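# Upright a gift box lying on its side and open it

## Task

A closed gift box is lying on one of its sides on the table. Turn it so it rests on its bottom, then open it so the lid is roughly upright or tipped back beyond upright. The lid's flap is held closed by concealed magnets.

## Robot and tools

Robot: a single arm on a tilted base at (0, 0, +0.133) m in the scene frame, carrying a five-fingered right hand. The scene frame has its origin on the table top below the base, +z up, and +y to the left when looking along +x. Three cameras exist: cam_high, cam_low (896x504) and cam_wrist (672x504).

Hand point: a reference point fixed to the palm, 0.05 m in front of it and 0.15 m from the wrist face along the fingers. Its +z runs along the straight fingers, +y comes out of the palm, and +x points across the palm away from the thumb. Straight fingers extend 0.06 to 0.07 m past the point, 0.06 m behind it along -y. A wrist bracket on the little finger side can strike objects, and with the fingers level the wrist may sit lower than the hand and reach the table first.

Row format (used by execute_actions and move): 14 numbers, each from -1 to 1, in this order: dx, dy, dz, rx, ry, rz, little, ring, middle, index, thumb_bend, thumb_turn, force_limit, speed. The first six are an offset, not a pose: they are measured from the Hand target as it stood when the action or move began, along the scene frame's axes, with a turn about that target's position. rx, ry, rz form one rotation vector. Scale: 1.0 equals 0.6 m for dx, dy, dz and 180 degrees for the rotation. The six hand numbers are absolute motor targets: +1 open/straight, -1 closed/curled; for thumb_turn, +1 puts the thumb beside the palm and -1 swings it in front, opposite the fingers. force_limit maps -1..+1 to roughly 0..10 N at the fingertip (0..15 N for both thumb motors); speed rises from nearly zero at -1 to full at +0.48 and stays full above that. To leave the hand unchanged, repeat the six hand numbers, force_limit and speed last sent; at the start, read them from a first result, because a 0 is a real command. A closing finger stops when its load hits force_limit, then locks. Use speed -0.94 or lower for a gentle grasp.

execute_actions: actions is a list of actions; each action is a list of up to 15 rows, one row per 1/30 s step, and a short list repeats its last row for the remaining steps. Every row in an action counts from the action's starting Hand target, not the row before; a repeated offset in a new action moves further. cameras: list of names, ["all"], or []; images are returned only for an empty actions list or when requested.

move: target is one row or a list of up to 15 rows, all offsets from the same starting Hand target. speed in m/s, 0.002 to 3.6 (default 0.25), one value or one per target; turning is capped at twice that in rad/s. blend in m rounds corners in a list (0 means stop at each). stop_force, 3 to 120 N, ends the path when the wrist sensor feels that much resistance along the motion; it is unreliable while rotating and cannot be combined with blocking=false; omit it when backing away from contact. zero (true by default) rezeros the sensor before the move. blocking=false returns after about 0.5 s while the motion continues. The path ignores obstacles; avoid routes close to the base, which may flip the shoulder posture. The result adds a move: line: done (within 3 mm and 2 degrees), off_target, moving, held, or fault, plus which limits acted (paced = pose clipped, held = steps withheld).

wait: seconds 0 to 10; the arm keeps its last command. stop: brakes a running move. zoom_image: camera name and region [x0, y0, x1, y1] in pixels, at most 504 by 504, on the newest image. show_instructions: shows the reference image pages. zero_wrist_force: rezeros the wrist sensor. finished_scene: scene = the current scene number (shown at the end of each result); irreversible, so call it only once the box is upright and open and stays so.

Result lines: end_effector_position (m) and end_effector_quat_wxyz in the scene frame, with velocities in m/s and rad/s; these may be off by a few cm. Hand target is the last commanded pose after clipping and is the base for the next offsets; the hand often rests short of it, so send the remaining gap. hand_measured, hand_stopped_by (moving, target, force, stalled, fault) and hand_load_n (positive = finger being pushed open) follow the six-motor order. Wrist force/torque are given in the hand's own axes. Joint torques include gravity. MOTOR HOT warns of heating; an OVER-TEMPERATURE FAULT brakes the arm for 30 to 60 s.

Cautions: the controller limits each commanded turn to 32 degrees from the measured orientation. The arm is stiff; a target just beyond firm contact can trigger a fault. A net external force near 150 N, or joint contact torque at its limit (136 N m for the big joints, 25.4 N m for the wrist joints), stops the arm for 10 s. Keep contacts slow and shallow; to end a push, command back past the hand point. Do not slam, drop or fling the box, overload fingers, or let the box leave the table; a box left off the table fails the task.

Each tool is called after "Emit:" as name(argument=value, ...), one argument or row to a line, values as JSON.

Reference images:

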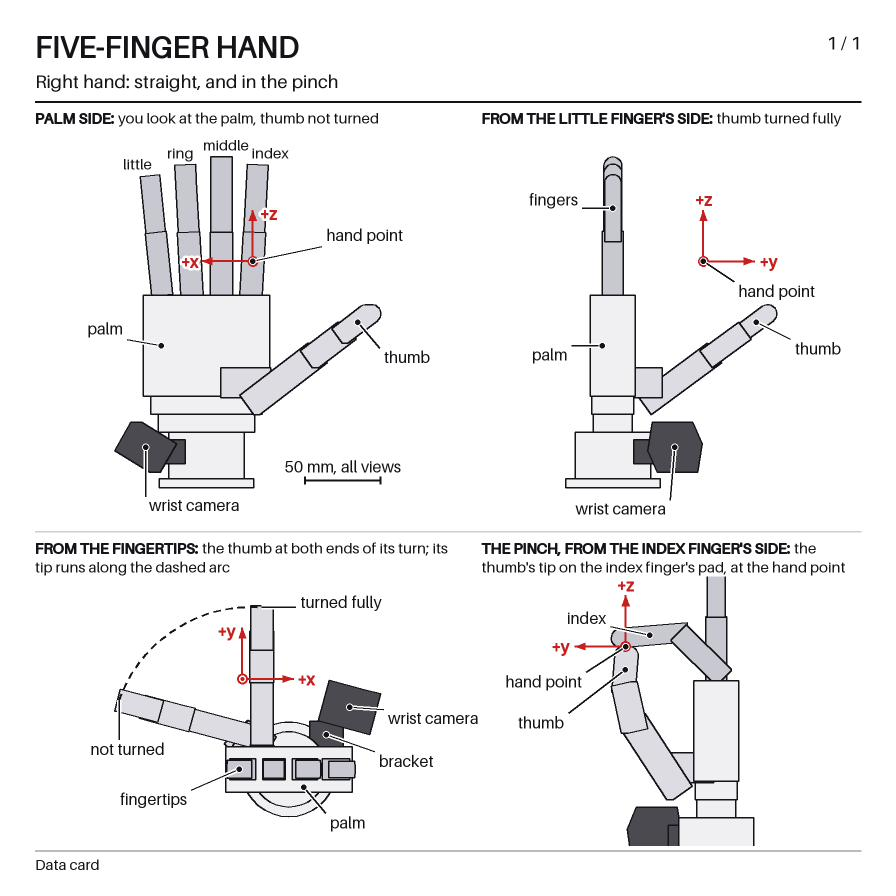

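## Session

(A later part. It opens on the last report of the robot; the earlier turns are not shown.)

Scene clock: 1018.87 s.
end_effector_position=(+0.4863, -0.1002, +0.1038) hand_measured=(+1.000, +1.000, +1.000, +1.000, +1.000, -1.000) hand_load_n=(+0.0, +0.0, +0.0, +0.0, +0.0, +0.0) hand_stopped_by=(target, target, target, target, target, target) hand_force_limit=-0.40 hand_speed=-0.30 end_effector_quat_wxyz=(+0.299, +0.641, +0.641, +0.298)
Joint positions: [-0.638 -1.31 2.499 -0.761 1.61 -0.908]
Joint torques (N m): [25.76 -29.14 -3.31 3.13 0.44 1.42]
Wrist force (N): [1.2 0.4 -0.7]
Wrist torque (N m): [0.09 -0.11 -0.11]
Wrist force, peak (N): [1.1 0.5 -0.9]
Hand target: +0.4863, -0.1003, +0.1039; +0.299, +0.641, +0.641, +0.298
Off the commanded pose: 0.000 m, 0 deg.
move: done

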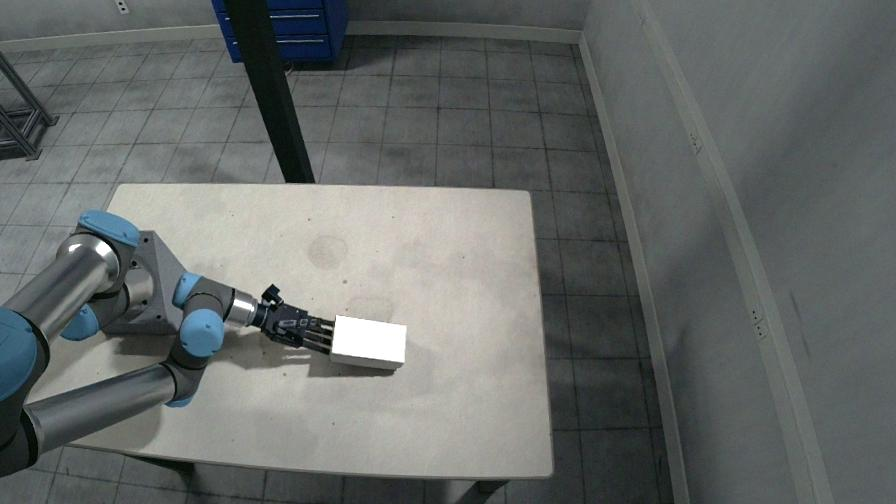

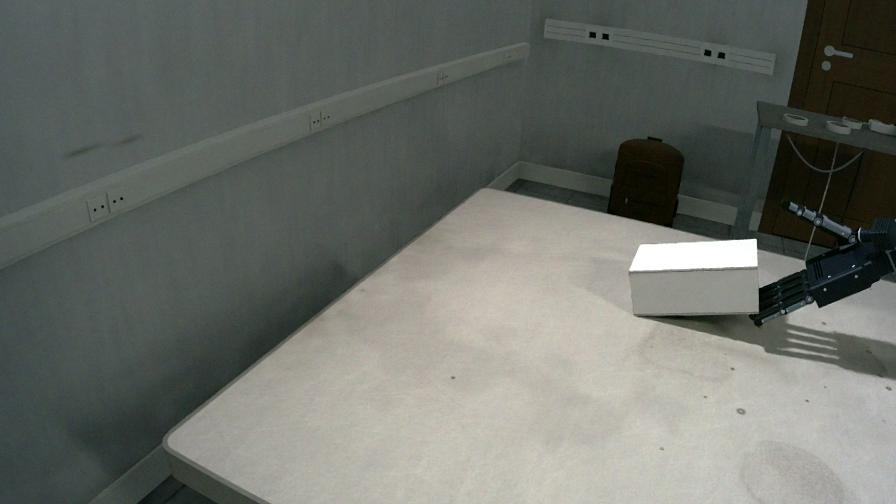

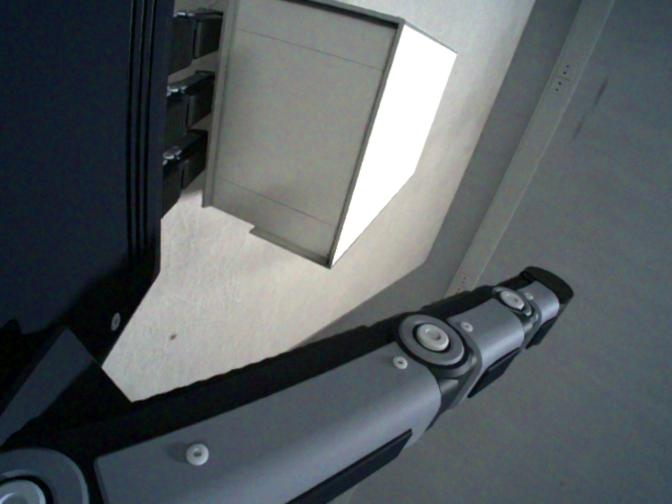

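Emit:
move(
  target=[
    [-0.01, 0, -0.0065, 0, 0, 0, 1, 1, 1, 1, 1, -1, -0.4, -0.3],
    [-0.07, 0, -0.0065, 0, 0, 0, 1, 1, 1, 1, 1, -1, -0.4, -0.3],
  ],
  speed=0.05,
  blend=[0.003, 0],
  cameras=["all"],
)

Emit:
zoom_image(
  camera="cam_low",
  region=[580, 180, 820, 350],
)

Scene clock: 1025.03 s.
end_effector_position=(+0.4444, -0.1004, +0.1000) hand_measured=(+1.000, +1.000, +1.000, +1.000, +1.000, -1.000) hand_load_n=(+0.0, +0.0, +0.0, +0.0, +0.0, +0.0) hand_stopped_by=(target, target, target, target, target, target) hand_force_limit=-0.40 hand_speed=-0.30 end_effector_quat_wxyz=(+0.299, +0.641, +0.641, +0.298)
Joint positions: [-0.769 -1.368 2.631 -0.834 1.49 -0.963]
Joint torques (N m): [24.83 -12.29 0.48 3.49 0.03 1.63]
Wrist force (N): [1.1 0.0 -0.8]
Wrist torque (N m): [-0.01 -0.06 -0.12]
Wrist force, peak (N): [1.5 0.5 -0.8]
Hand target: +0.4443, -0.1003, +0.1000; +0.299, +0.641, +0.641, +0.298
Off the commanded pose: 0.000 m, 0 deg.
move: done

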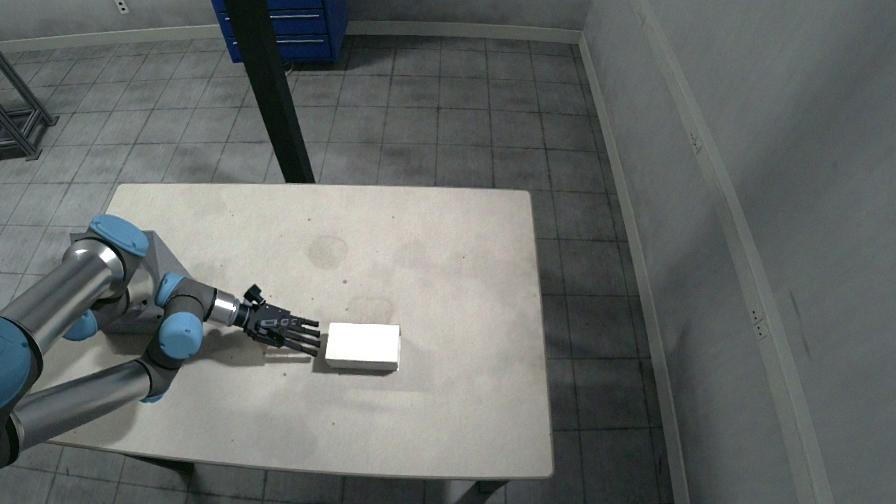

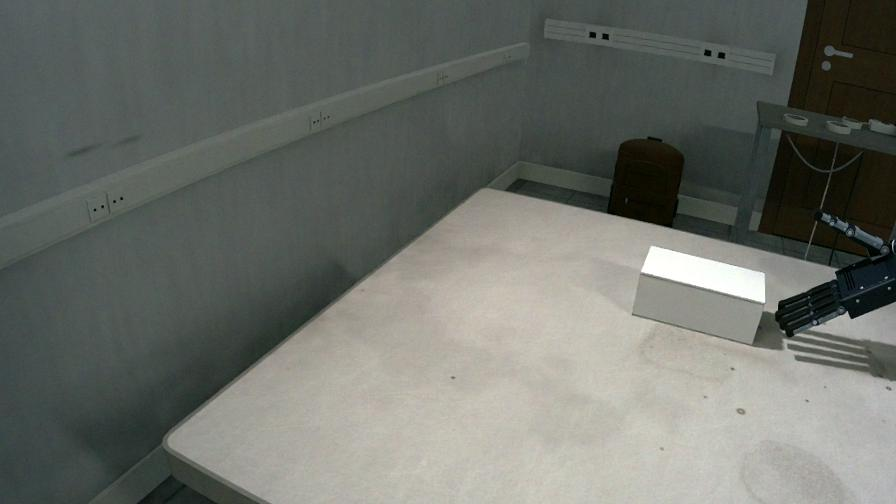

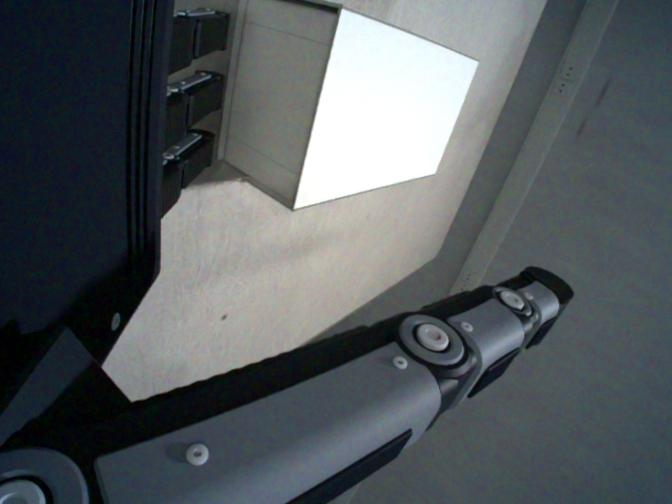

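Scaled by 2.100 from the camera's 896x504 image, which has a finer 1280x720 frame.

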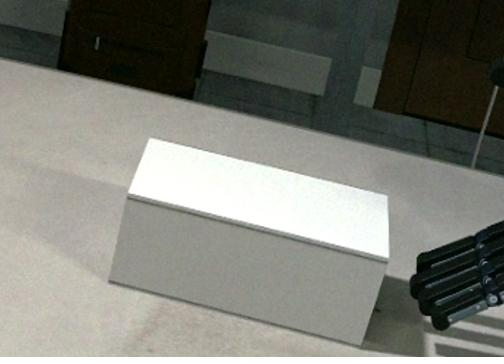

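Emit:
zoom_image(
  camera="cam_high",
  region=[290, 290, 430, 400],
)

Scaled by 3.600 from the camera's 896x504 image, which has a finer 1280x720 frame.

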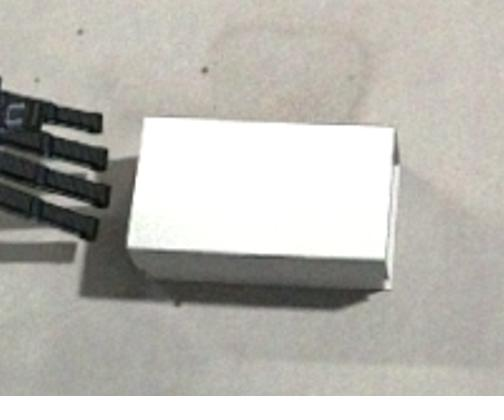

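Emit:
execute_actions(
  actions=[],
  cameras=["cam_wrist", "cam_high"],
)

Emit:
zoom_image(
  camera="cam_wrist",
  region=[190, 100, 330, 230],
)

Emit:
zoom_image(
  camera="cam_high",
  region=[315, 340, 415, 385],
)

Scene clock: 1090.10 s.
end_effector_position=(+0.4443, -0.1003, +0.1000) hand_measured=(+1.000, +1.000, +1.000, +1.000, +1.000, -1.000) hand_load_n=(+0.0, +0.5, +0.0, +0.0, +0.0, +0.0) hand_stopped_by=(target, target, target, target, target, target) hand_force_limit=-0.40 hand_speed=-0.30 end_effector_quat_wxyz=(+0.299, +0.641, +0.641, +0.298)
Joint positions: [-0.769 -1.368 2.631 -0.834 1.49 -0.963]
Joint velocities: within noise
Joint torques (N m): [23.6 -12.58 12.69 3.28 -2.73 1.48]
Motor temperatures (°C): [36 42 34 44 39 45]
Wrist force (N): [0.7 0.5 -0.6]
Wrist torque (N m): [0.05 -0.02 -0.13]
Wrist force, peak (N): [1.1 0.6 -1.1]
Hand target: +0.4443, -0.1003, +0.1000; +0.299, +0.641, +0.641, +0.298
Off the commanded pose: 0.000 m, 0 deg.
Images, in order (width x height): cam_high 896x504, cam_wrist 672x504.

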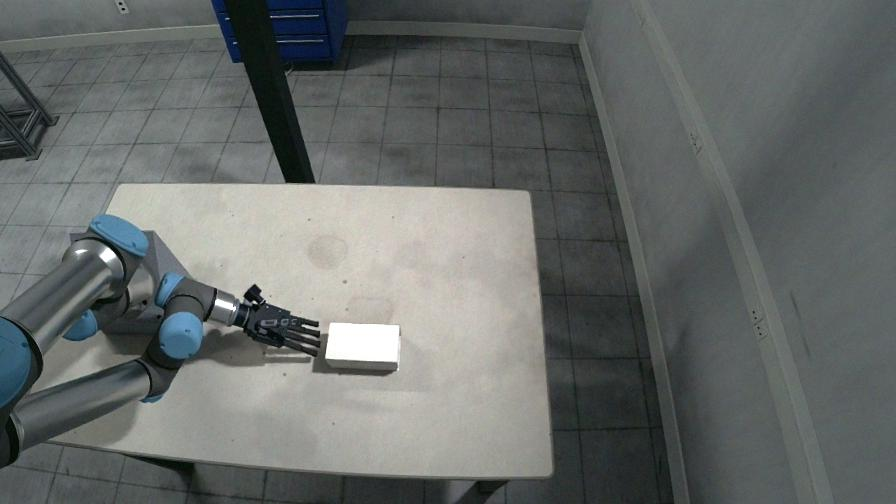

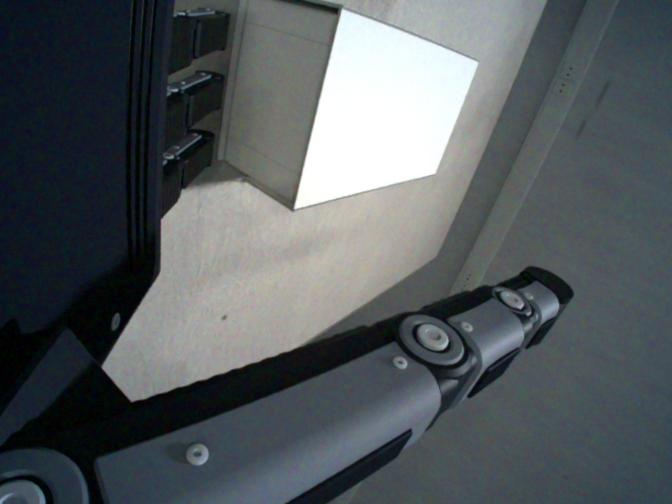

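Scaled by 3.600 from the camera's 672x504 image, which has a finer 960x720 frame.

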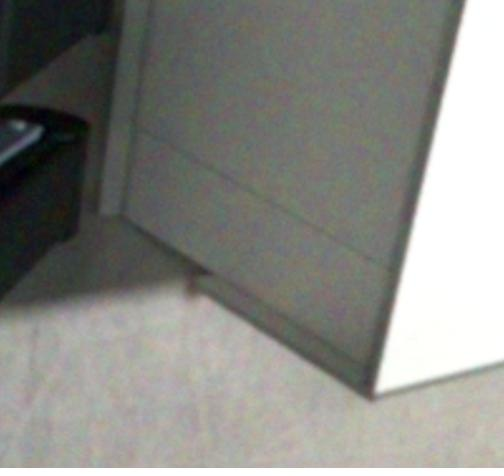

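Scaled by 5.040 from the camera's 896x504 image, which has a finer 1280x720 frame.

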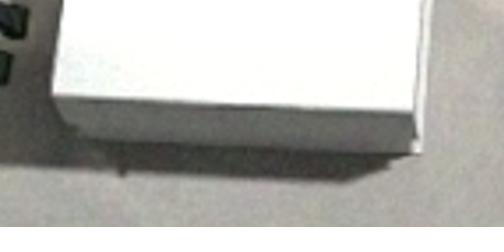

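Emit:
move(
  target=[
    [0.0, -0.0367, 0.01, 0, 0, 0, 1, 1, 0.65, 1, 1, -1, -0.4, -0.3],
    [0.05, -0.0367, 0.01, 0, 0, 0, 1, 1, 0.65, 1, 1, -1, -0.4, -0.3],
  ],
  speed=0.06,
  cameras=["all"],
)

Emit:
zoom_image(
  camera="cam_low",
  region=[620, 200, 860, 360],
)

Emit:
zoom_image(
  camera="cam_high",
  region=[270, 290, 410, 400],
)

Emit:
zoom_image(
  camera="cam_wrist",
  region=[150, 0, 500, 250],
)

Scene clock: 1158.80 s.
end_effector_position=(+0.4743, -0.1222, +0.1059) hand_measured=(+1.000, +1.000, +0.650, +1.000, +1.000, -1.000) hand_load_n=(+0.0, +0.5, +0.0, +0.0, +0.0, +0.0) hand_stopped_by=(target, target, target, target, target, target) hand_force_limit=-0.40 hand_speed=-0.30 end_effector_quat_wxyz=(+0.299, +0.641, +0.641, +0.298)
Joint positions: [-0.725 -1.398 2.528 -0.703 1.53 -0.945]
Joint torques (N m): [10.29 -29.79 10.29 -1.7 -2.82 -1.7]
Wrist force (N): [1.3 0.3 -0.4]
Wrist torque (N m): [0.04 -0.11 -0.16]
Wrist force, peak (N): [1.8 0.2 -0.4]
Hand target: +0.4743, -0.1223, +0.1060; +0.299, +0.641, +0.641, +0.298
Off the commanded pose: 0.000 m, 0 deg.
move: done

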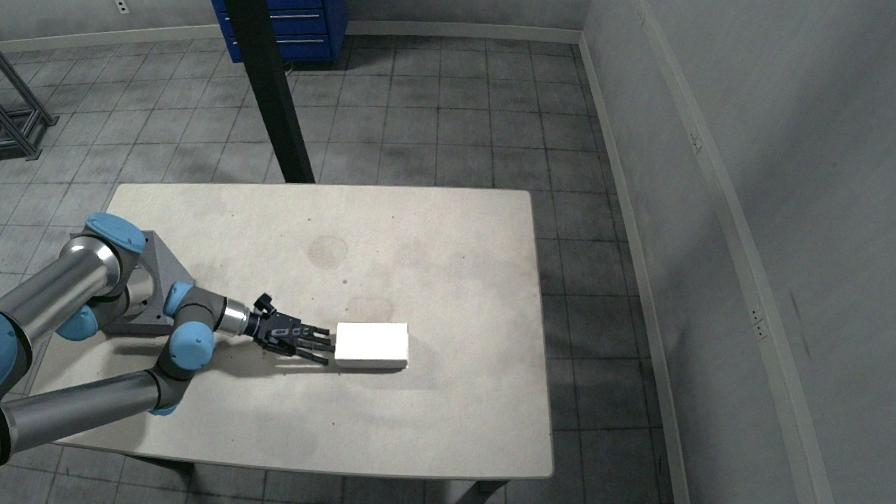

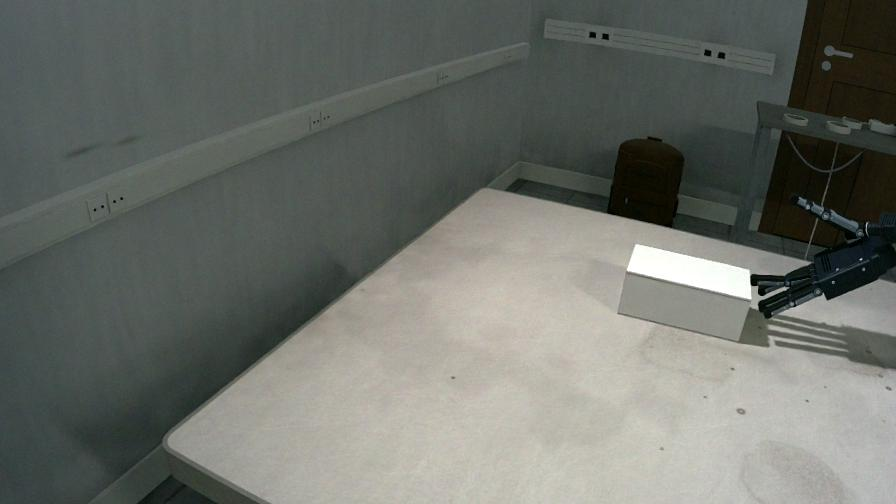

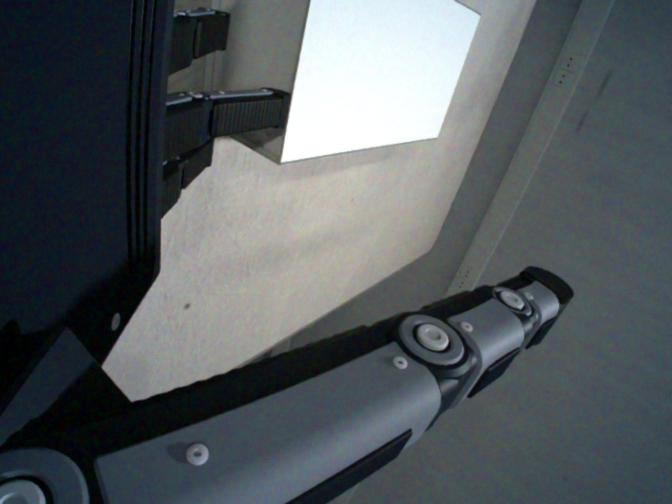

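Scaled by 2.100 from the camera's 896x504 image, which has a finer 1280x720 frame.

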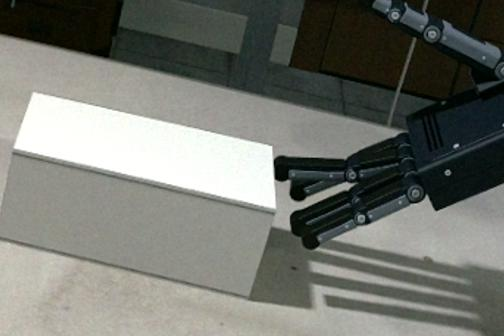

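Scaled by 3.600 from the camera's 896x504 image, which has a finer 1280x720 frame.

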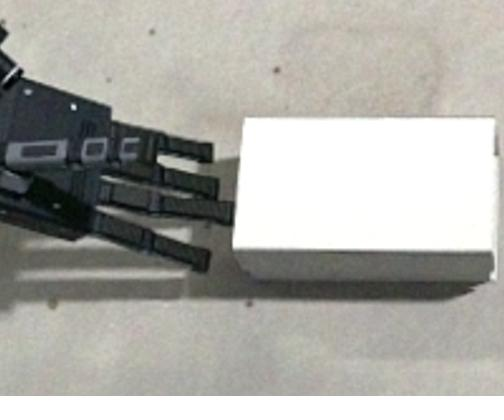

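Scaled by 1.440 from the camera's 672x504 image, which has a finer 960x720 frame.

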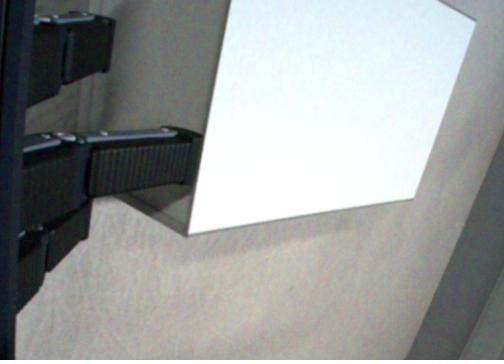

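Emit:
move(
  target=[
    [0.2, 0.0, 0.0, 0, 0, 0, 1, 1, 0.65, 1, 1, -1, -0.4, -0.3],
    [0.13, 0.0, 0.0, 0, 0, 0, 1, 1, 1, 1, 1, -1, -0.4, -0.3],
  ],
  speed=0.06,
  cameras=["all"],
)

Emit:
zoom_image(
  camera="cam_high",
  region=[310, 290, 480, 400],
)

Scene clock: 1185.37 s.
end_effector_position=(+0.5523, -0.1223, +0.1060) hand_measured=(+1.000, +1.000, +1.000, +1.000, +1.000, -1.000) hand_load_n=(+0.0, +0.0, +0.0, +0.0, -0.5, +0.0) hand_stopped_by=(target, target, target, target, target, target) hand_force_limit=-0.40 hand_speed=-0.30 end_effector_quat_wxyz=(+0.299, +0.641, +0.641, +0.298)
Joint positions: [-0.57 -1.258 2.297 -0.609 1.672 -0.88]
Joint torques (N m): [29.23 -16.21 3.85 2.99 0.28 1.63]
Wrist force (N): [0.8 0.5 -0.4]
Wrist torque (N m): [0.05 -0.08 -0.09]
Wrist force, peak (N): [1.2 1.0 -0.8]
Hand target: +0.5523, -0.1223, +0.1060; +0.299, +0.641, +0.641, +0.298
Off the commanded pose: 0.000 m, 0 deg.
move: done

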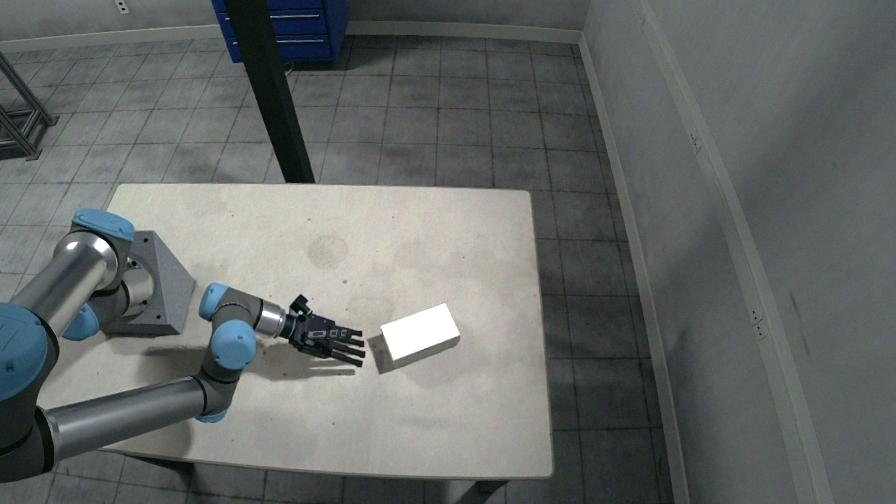

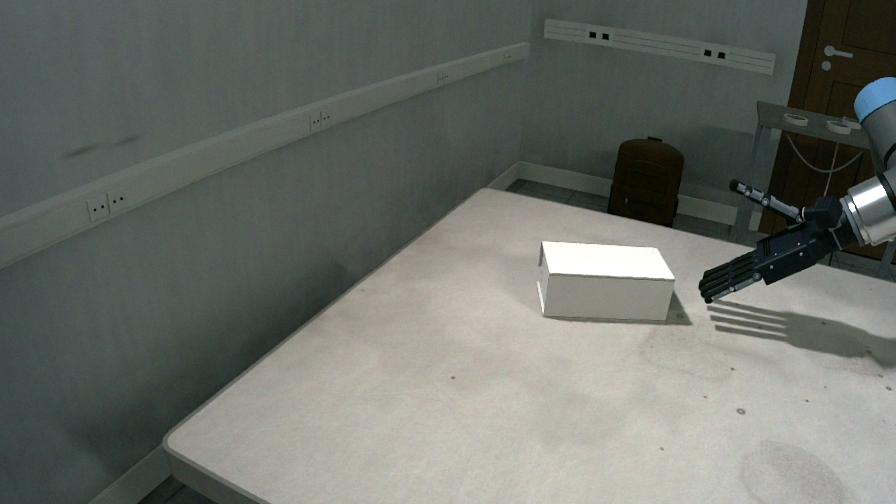

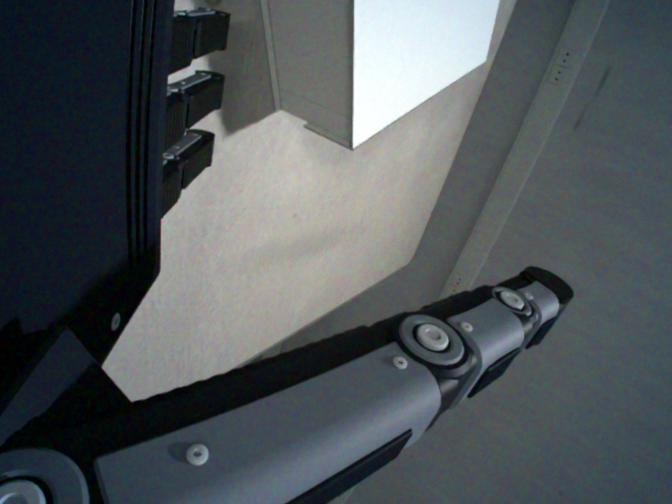

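Scaled by 2.965 from the camera's 896x504 image, which has a finer 1280x720 frame.

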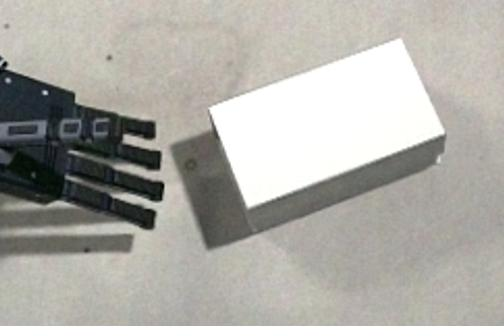

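Emit:
move(
  target=[0.001, -0.0408, -0.015, 0.0223, -0.1266, 0.1096, 1, 1, 1, 0.6, 1, -1, -0.4, -0.3],
  speed=0.12,
  cameras=["all"],
)

Emit:
zoom_image(
  camera="cam_high",
  region=[310, 290, 480, 400],
)

Emit:
zoom_image(
  camera="cam_low",
  region=[520, 200, 800, 360],
)

Emit:
zoom_image(
  camera="cam_wrist",
  region=[150, 0, 500, 250],
)

Scene clock: 1223.50 s.
end_effector_position=(+0.5529, -0.1468, +0.0969) hand_measured=(+1.000, +1.000, +1.000, +0.600, +1.000, -1.000) hand_load_n=(+0.0, +0.0, +0.0, +0.0, +0.0, +0.0) hand_stopped_by=(target, target, target, target, target, target) hand_force_limit=-0.40 hand_speed=-0.30 end_effector_quat_wxyz=(+0.341, +0.461, +0.659, +0.487)
Joint positions: [-1.035 -1.197 2.203 -0.379 0.768 -1.345]
Joint torques (N m): [26.06 -39.42 9.5 -0.16 -2.77 0.12]
Wrist force (N): [1.1 0.5 -0.5]
Wrist torque (N m): [0.12 -0.05 -0.22]
Wrist force, peak (N): [1.5 0.9 -0.8]
Hand target: +0.5529, -0.1468, +0.0970; +0.342, +0.461, +0.659, +0.487
Off the commanded pose: 0.000 m, 0 deg.
move: done

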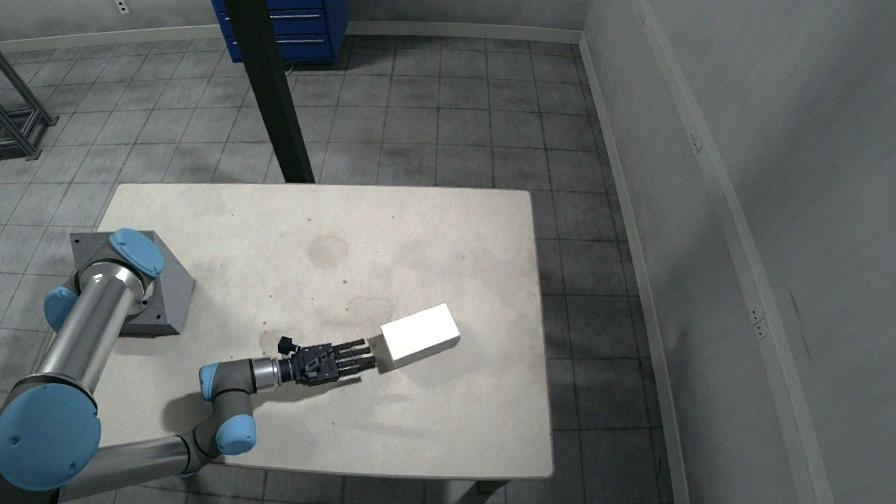

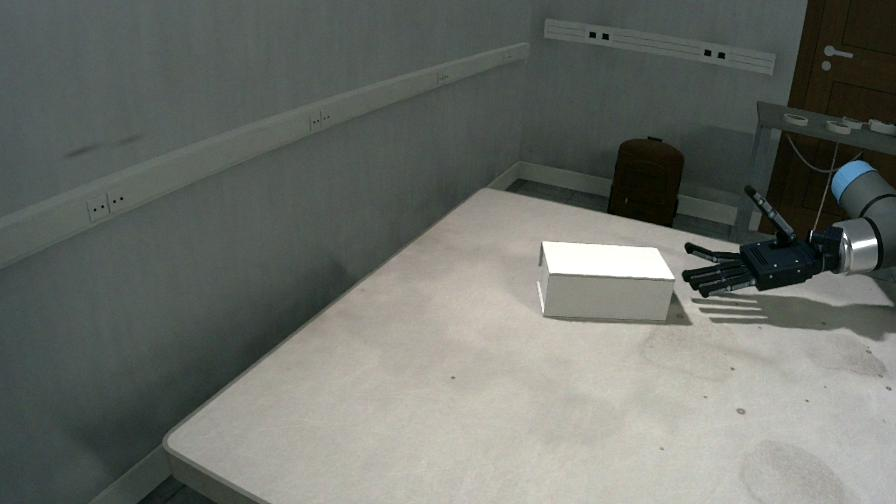

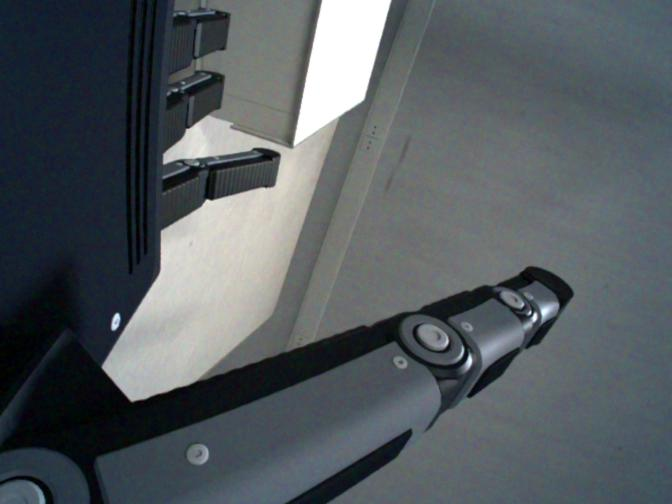

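Scaled by 2.965 from the camera's 896x504 image, which has a finer 1280x720 frame.

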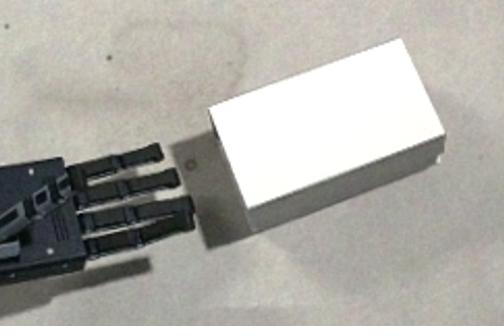

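Scaled by 1.800 from the camera's 896x504 image, which has a finer 1280x720 frame.

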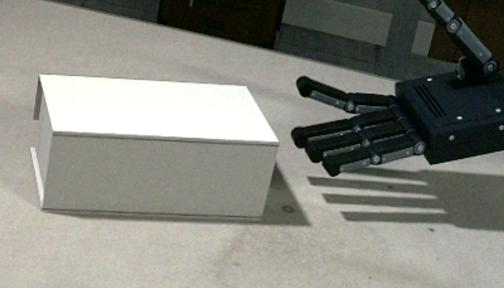

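Scaled by 1.440 from the camera's 672x504 image, which has a finer 960x720 frame.

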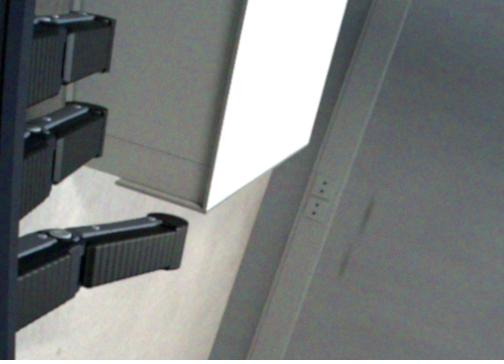

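Emit:
move(
  target=[0.0353, 0.0395, 0, 0, 0, 0, 1, 1, 1, 0.6, 1, -1, -0.4, -0.3],
  speed=0.08,
  cameras=["all"],
)

Emit:
zoom_image(
  camera="cam_high",
  region=[340, 310, 440, 390],
)

Emit:
zoom_image(
  camera="cam_low",
  region=[600, 220, 780, 340],
)

Emit:
zoom_image(
  camera="cam_wrist",
  region=[150, 0, 450, 230],
)

Scene clock: 1235.40 s.
end_effector_position=(+0.5741, -0.1231, +0.0969) hand_measured=(+1.000, +1.000, +1.000, +0.600, +1.000, -1.000) hand_load_n=(+0.0, +0.0, +0.0, +0.0, +0.0, +0.0) hand_stopped_by=(target, target, target, target, target, target) hand_force_limit=-0.40 hand_speed=-0.30 end_effector_quat_wxyz=(+0.342, +0.461, +0.659, +0.487)
Joint positions: [-0.948 -1.148 2.182 -0.455 0.839 -1.277]
Joint torques (N m): [17.67 -40.11 11.37 4.12 -3.27 -1.35]
Wrist force (N): [1.0 0.4 -0.9]
Wrist torque (N m): [0.14 -0.02 -0.13]
Wrist force, peak (N): [1.4 0.6 -0.9]
Hand target: +0.5741, -0.1231, +0.0970; +0.342, +0.461, +0.659, +0.487
Off the commanded pose: 0.000 m, 0 deg.
move: done

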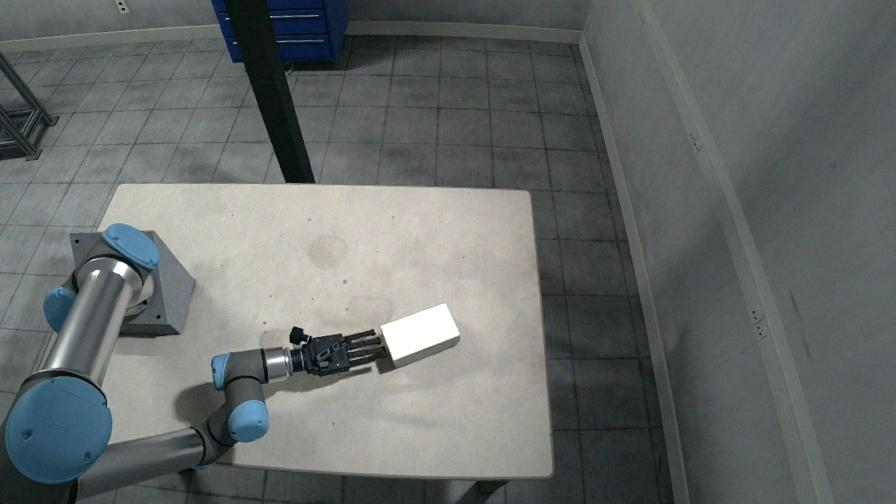

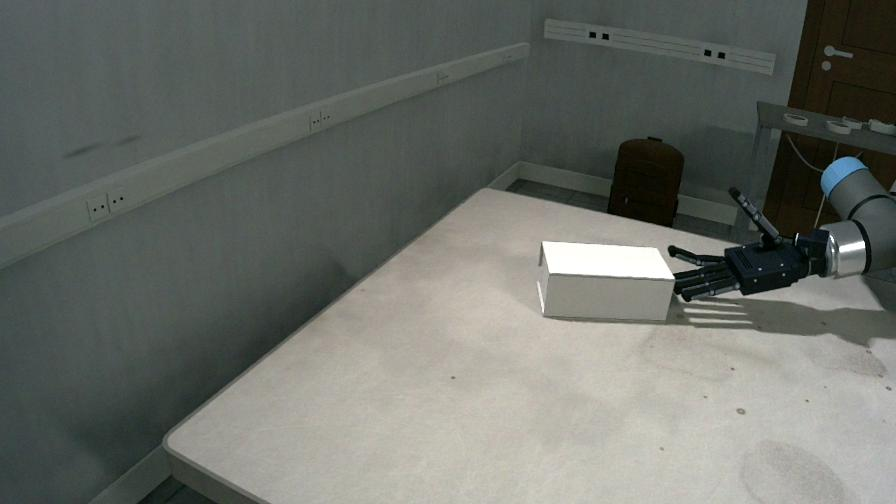

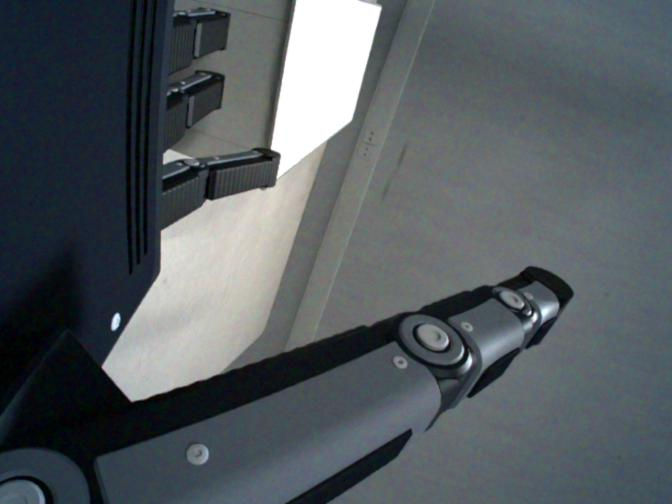

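Scaled by 5.040 from the camera's 896x504 image, which has a finer 1280x720 frame.

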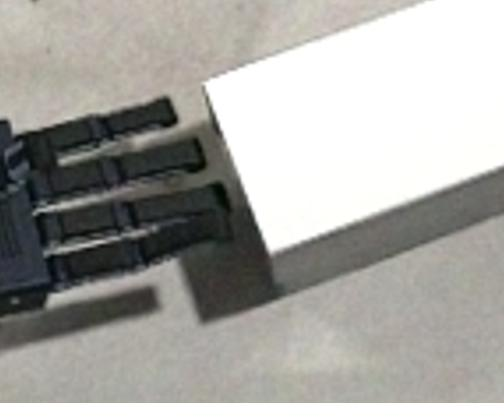

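Scaled by 2.800 from the camera's 896x504 image, which has a finer 1280x720 frame.

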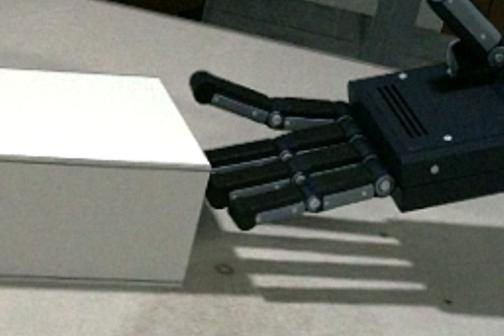

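Scaled by 1.680 from the camera's 672x504 image, which has a finer 960x720 frame.

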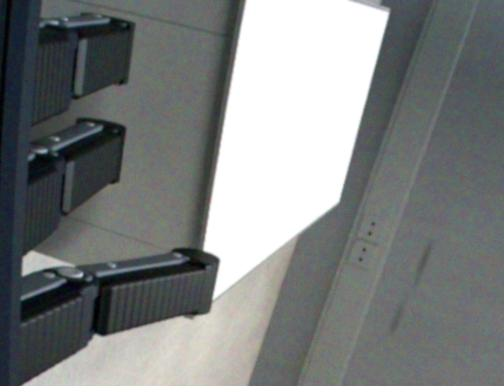

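Emit:
move(
  target=[0, 0, -0.012, 0, 0, 0, 1, 1, 1, 0.66, 1, -1, -0.4, -0.3],
  speed=0.03,
)

Emit:
move(
  target=[0, 0, -0.025, 0, 0, 0, 1, 1, 1, 0.66, 1, -1, -0.4, -0.3],
  speed=0.01,
  stop_force=3,
)

Scene clock: 1243.10 s.
end_effector_position=(+0.5741, -0.1231, +0.0897) hand_measured=(+1.000, +1.000, +1.000, +0.660, +1.000, -1.000) hand_load_n=(+0.0, +0.0, +0.0, +0.0, +0.0, +0.0) hand_stopped_by=(target, target, target, target, target, target) hand_force_limit=-0.40 hand_speed=-0.30 end_effector_quat_wxyz=(+0.342, +0.461, +0.659, +0.487)
Joint positions: [-0.959 -1.131 2.175 -0.46 0.83 -1.285]
Joint torques (N m): [30.43 -40.32 6.55 0.46 -1.26 0.55]
Wrist force (N): [1.3 0.7 -0.5]
Wrist torque (N m): [0.13 -0.07 -0.10]
Wrist force, peak (N): [1.6 1.0 -0.6]
Hand target: +0.5741, -0.1231, +0.0898; +0.342, +0.461, +0.659, +0.487
Off the commanded pose: 0.000 m, 0 deg.
move: done

Scene clock: 1245.60 s.
end_effector_position=(+0.5741, -0.1231, +0.0748) hand_measured=(+1.000, +1.000, +1.000, +0.660, +1.000, -1.000) hand_load_n=(+0.0, +0.0, +0.0, +0.0, +0.0, +0.0) hand_stopped_by=(target, target, target, target, target, target) hand_force_limit=-0.40 hand_speed=-0.30 end_effector_quat_wxyz=(+0.342, +0.461, +0.659, +0.487)
Joint positions: [-0.981 -1.095 2.161 -0.471 0.812 -1.302]
Joint torques (N m): [32.4 -40.49 12.59 3.28 -0.03 1.01]
Wrist force (N): [1.0 0.2 -0.4]
Wrist torque (N m): [0.07 -0.05 -0.14]
Wrist force, peak (N): [1.6 0.2 -0.9]
Hand target: +0.5741, -0.1231, +0.0748; +0.342, +0.461, +0.659, +0.487
Off the commanded pose: 0.000 m, 0 deg.
move: done

Emit:
move(
  target=[0, 0, -0.033, 0, 0, 0, 1, 1, 1, 0.66, 1, -1, -0.4, -0.3],
  speed=0.01,
  stop_force=3,
  cameras=["all"],
)

Emit:
zoom_image(
  camera="cam_low",
  region=[600, 220, 780, 340],
)

Scene clock: 1250.27 s.
end_effector_position=(+0.5741, -0.1231, +0.0662) hand_measured=(+1.000, +1.000, +1.000, +0.660, +1.000, -1.000) hand_load_n=(+0.0, +0.0, -2.5, +0.0, +0.0, +0.0) hand_stopped_by=(target, target, target, target, target, target) hand_force_limit=-0.40 hand_speed=-0.30 end_effector_quat_wxyz=(+0.342, +0.461, +0.659, +0.487)
Joint positions: [-0.993 -1.075 2.152 -0.476 0.802 -1.311]
Joint torques (N m): [30.83 -39.6 12.67 3.94 0.5 1.74]
Wrist force (N): [1.3 3.6 -3.0]
Wrist torque (N m): [0.08 0.05 -0.08]
Wrist force, peak (N): [0.5 4.3 -8.4]
Hand target: +0.5741, -0.1231, +0.0662; +0.342, +0.461, +0.659, +0.487 (not the last commanded pose)
Off the commanded pose: 0.011 m, 0 deg.
move: contact

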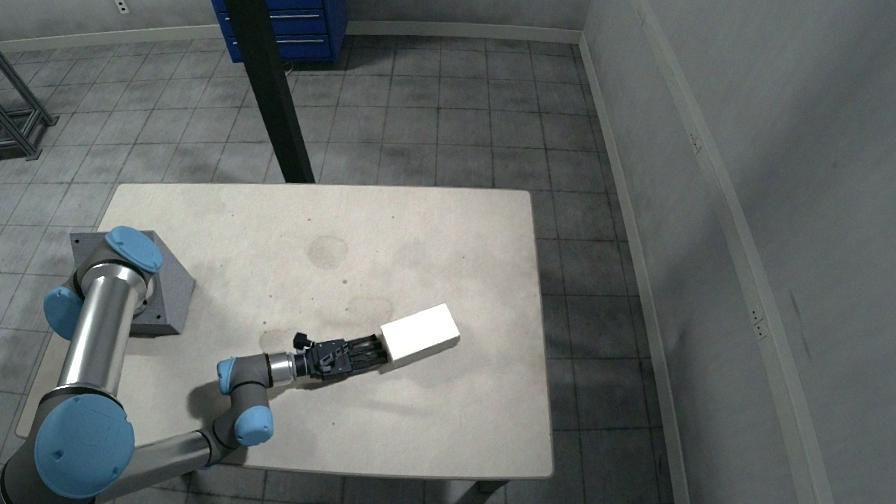

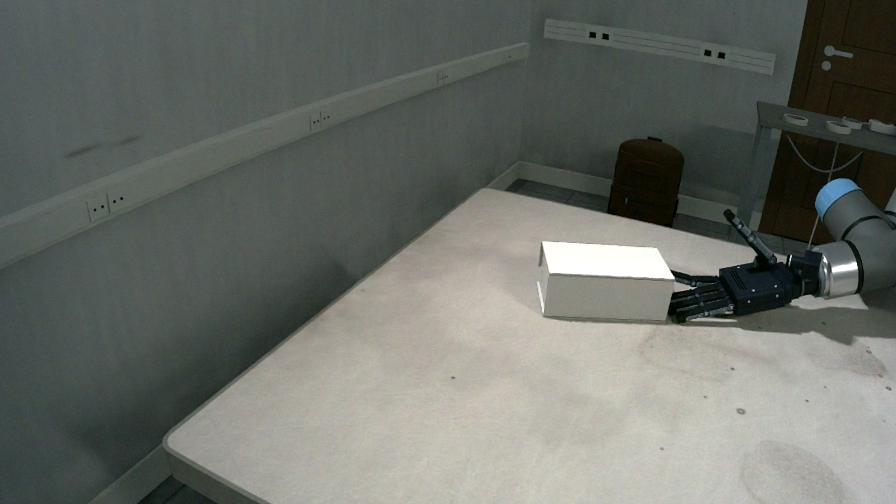

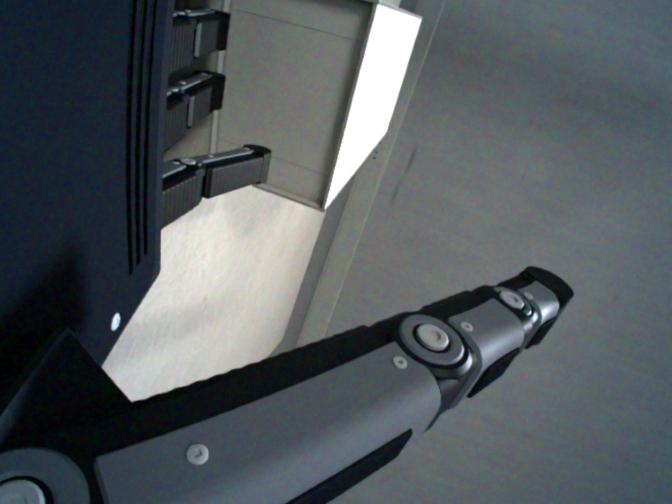

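Scaled by 2.800 from the camera's 896x504 image, which has a finer 1280x720 frame.

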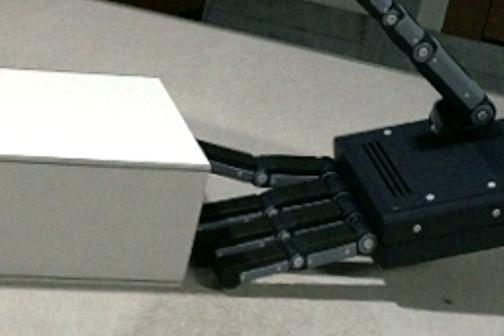

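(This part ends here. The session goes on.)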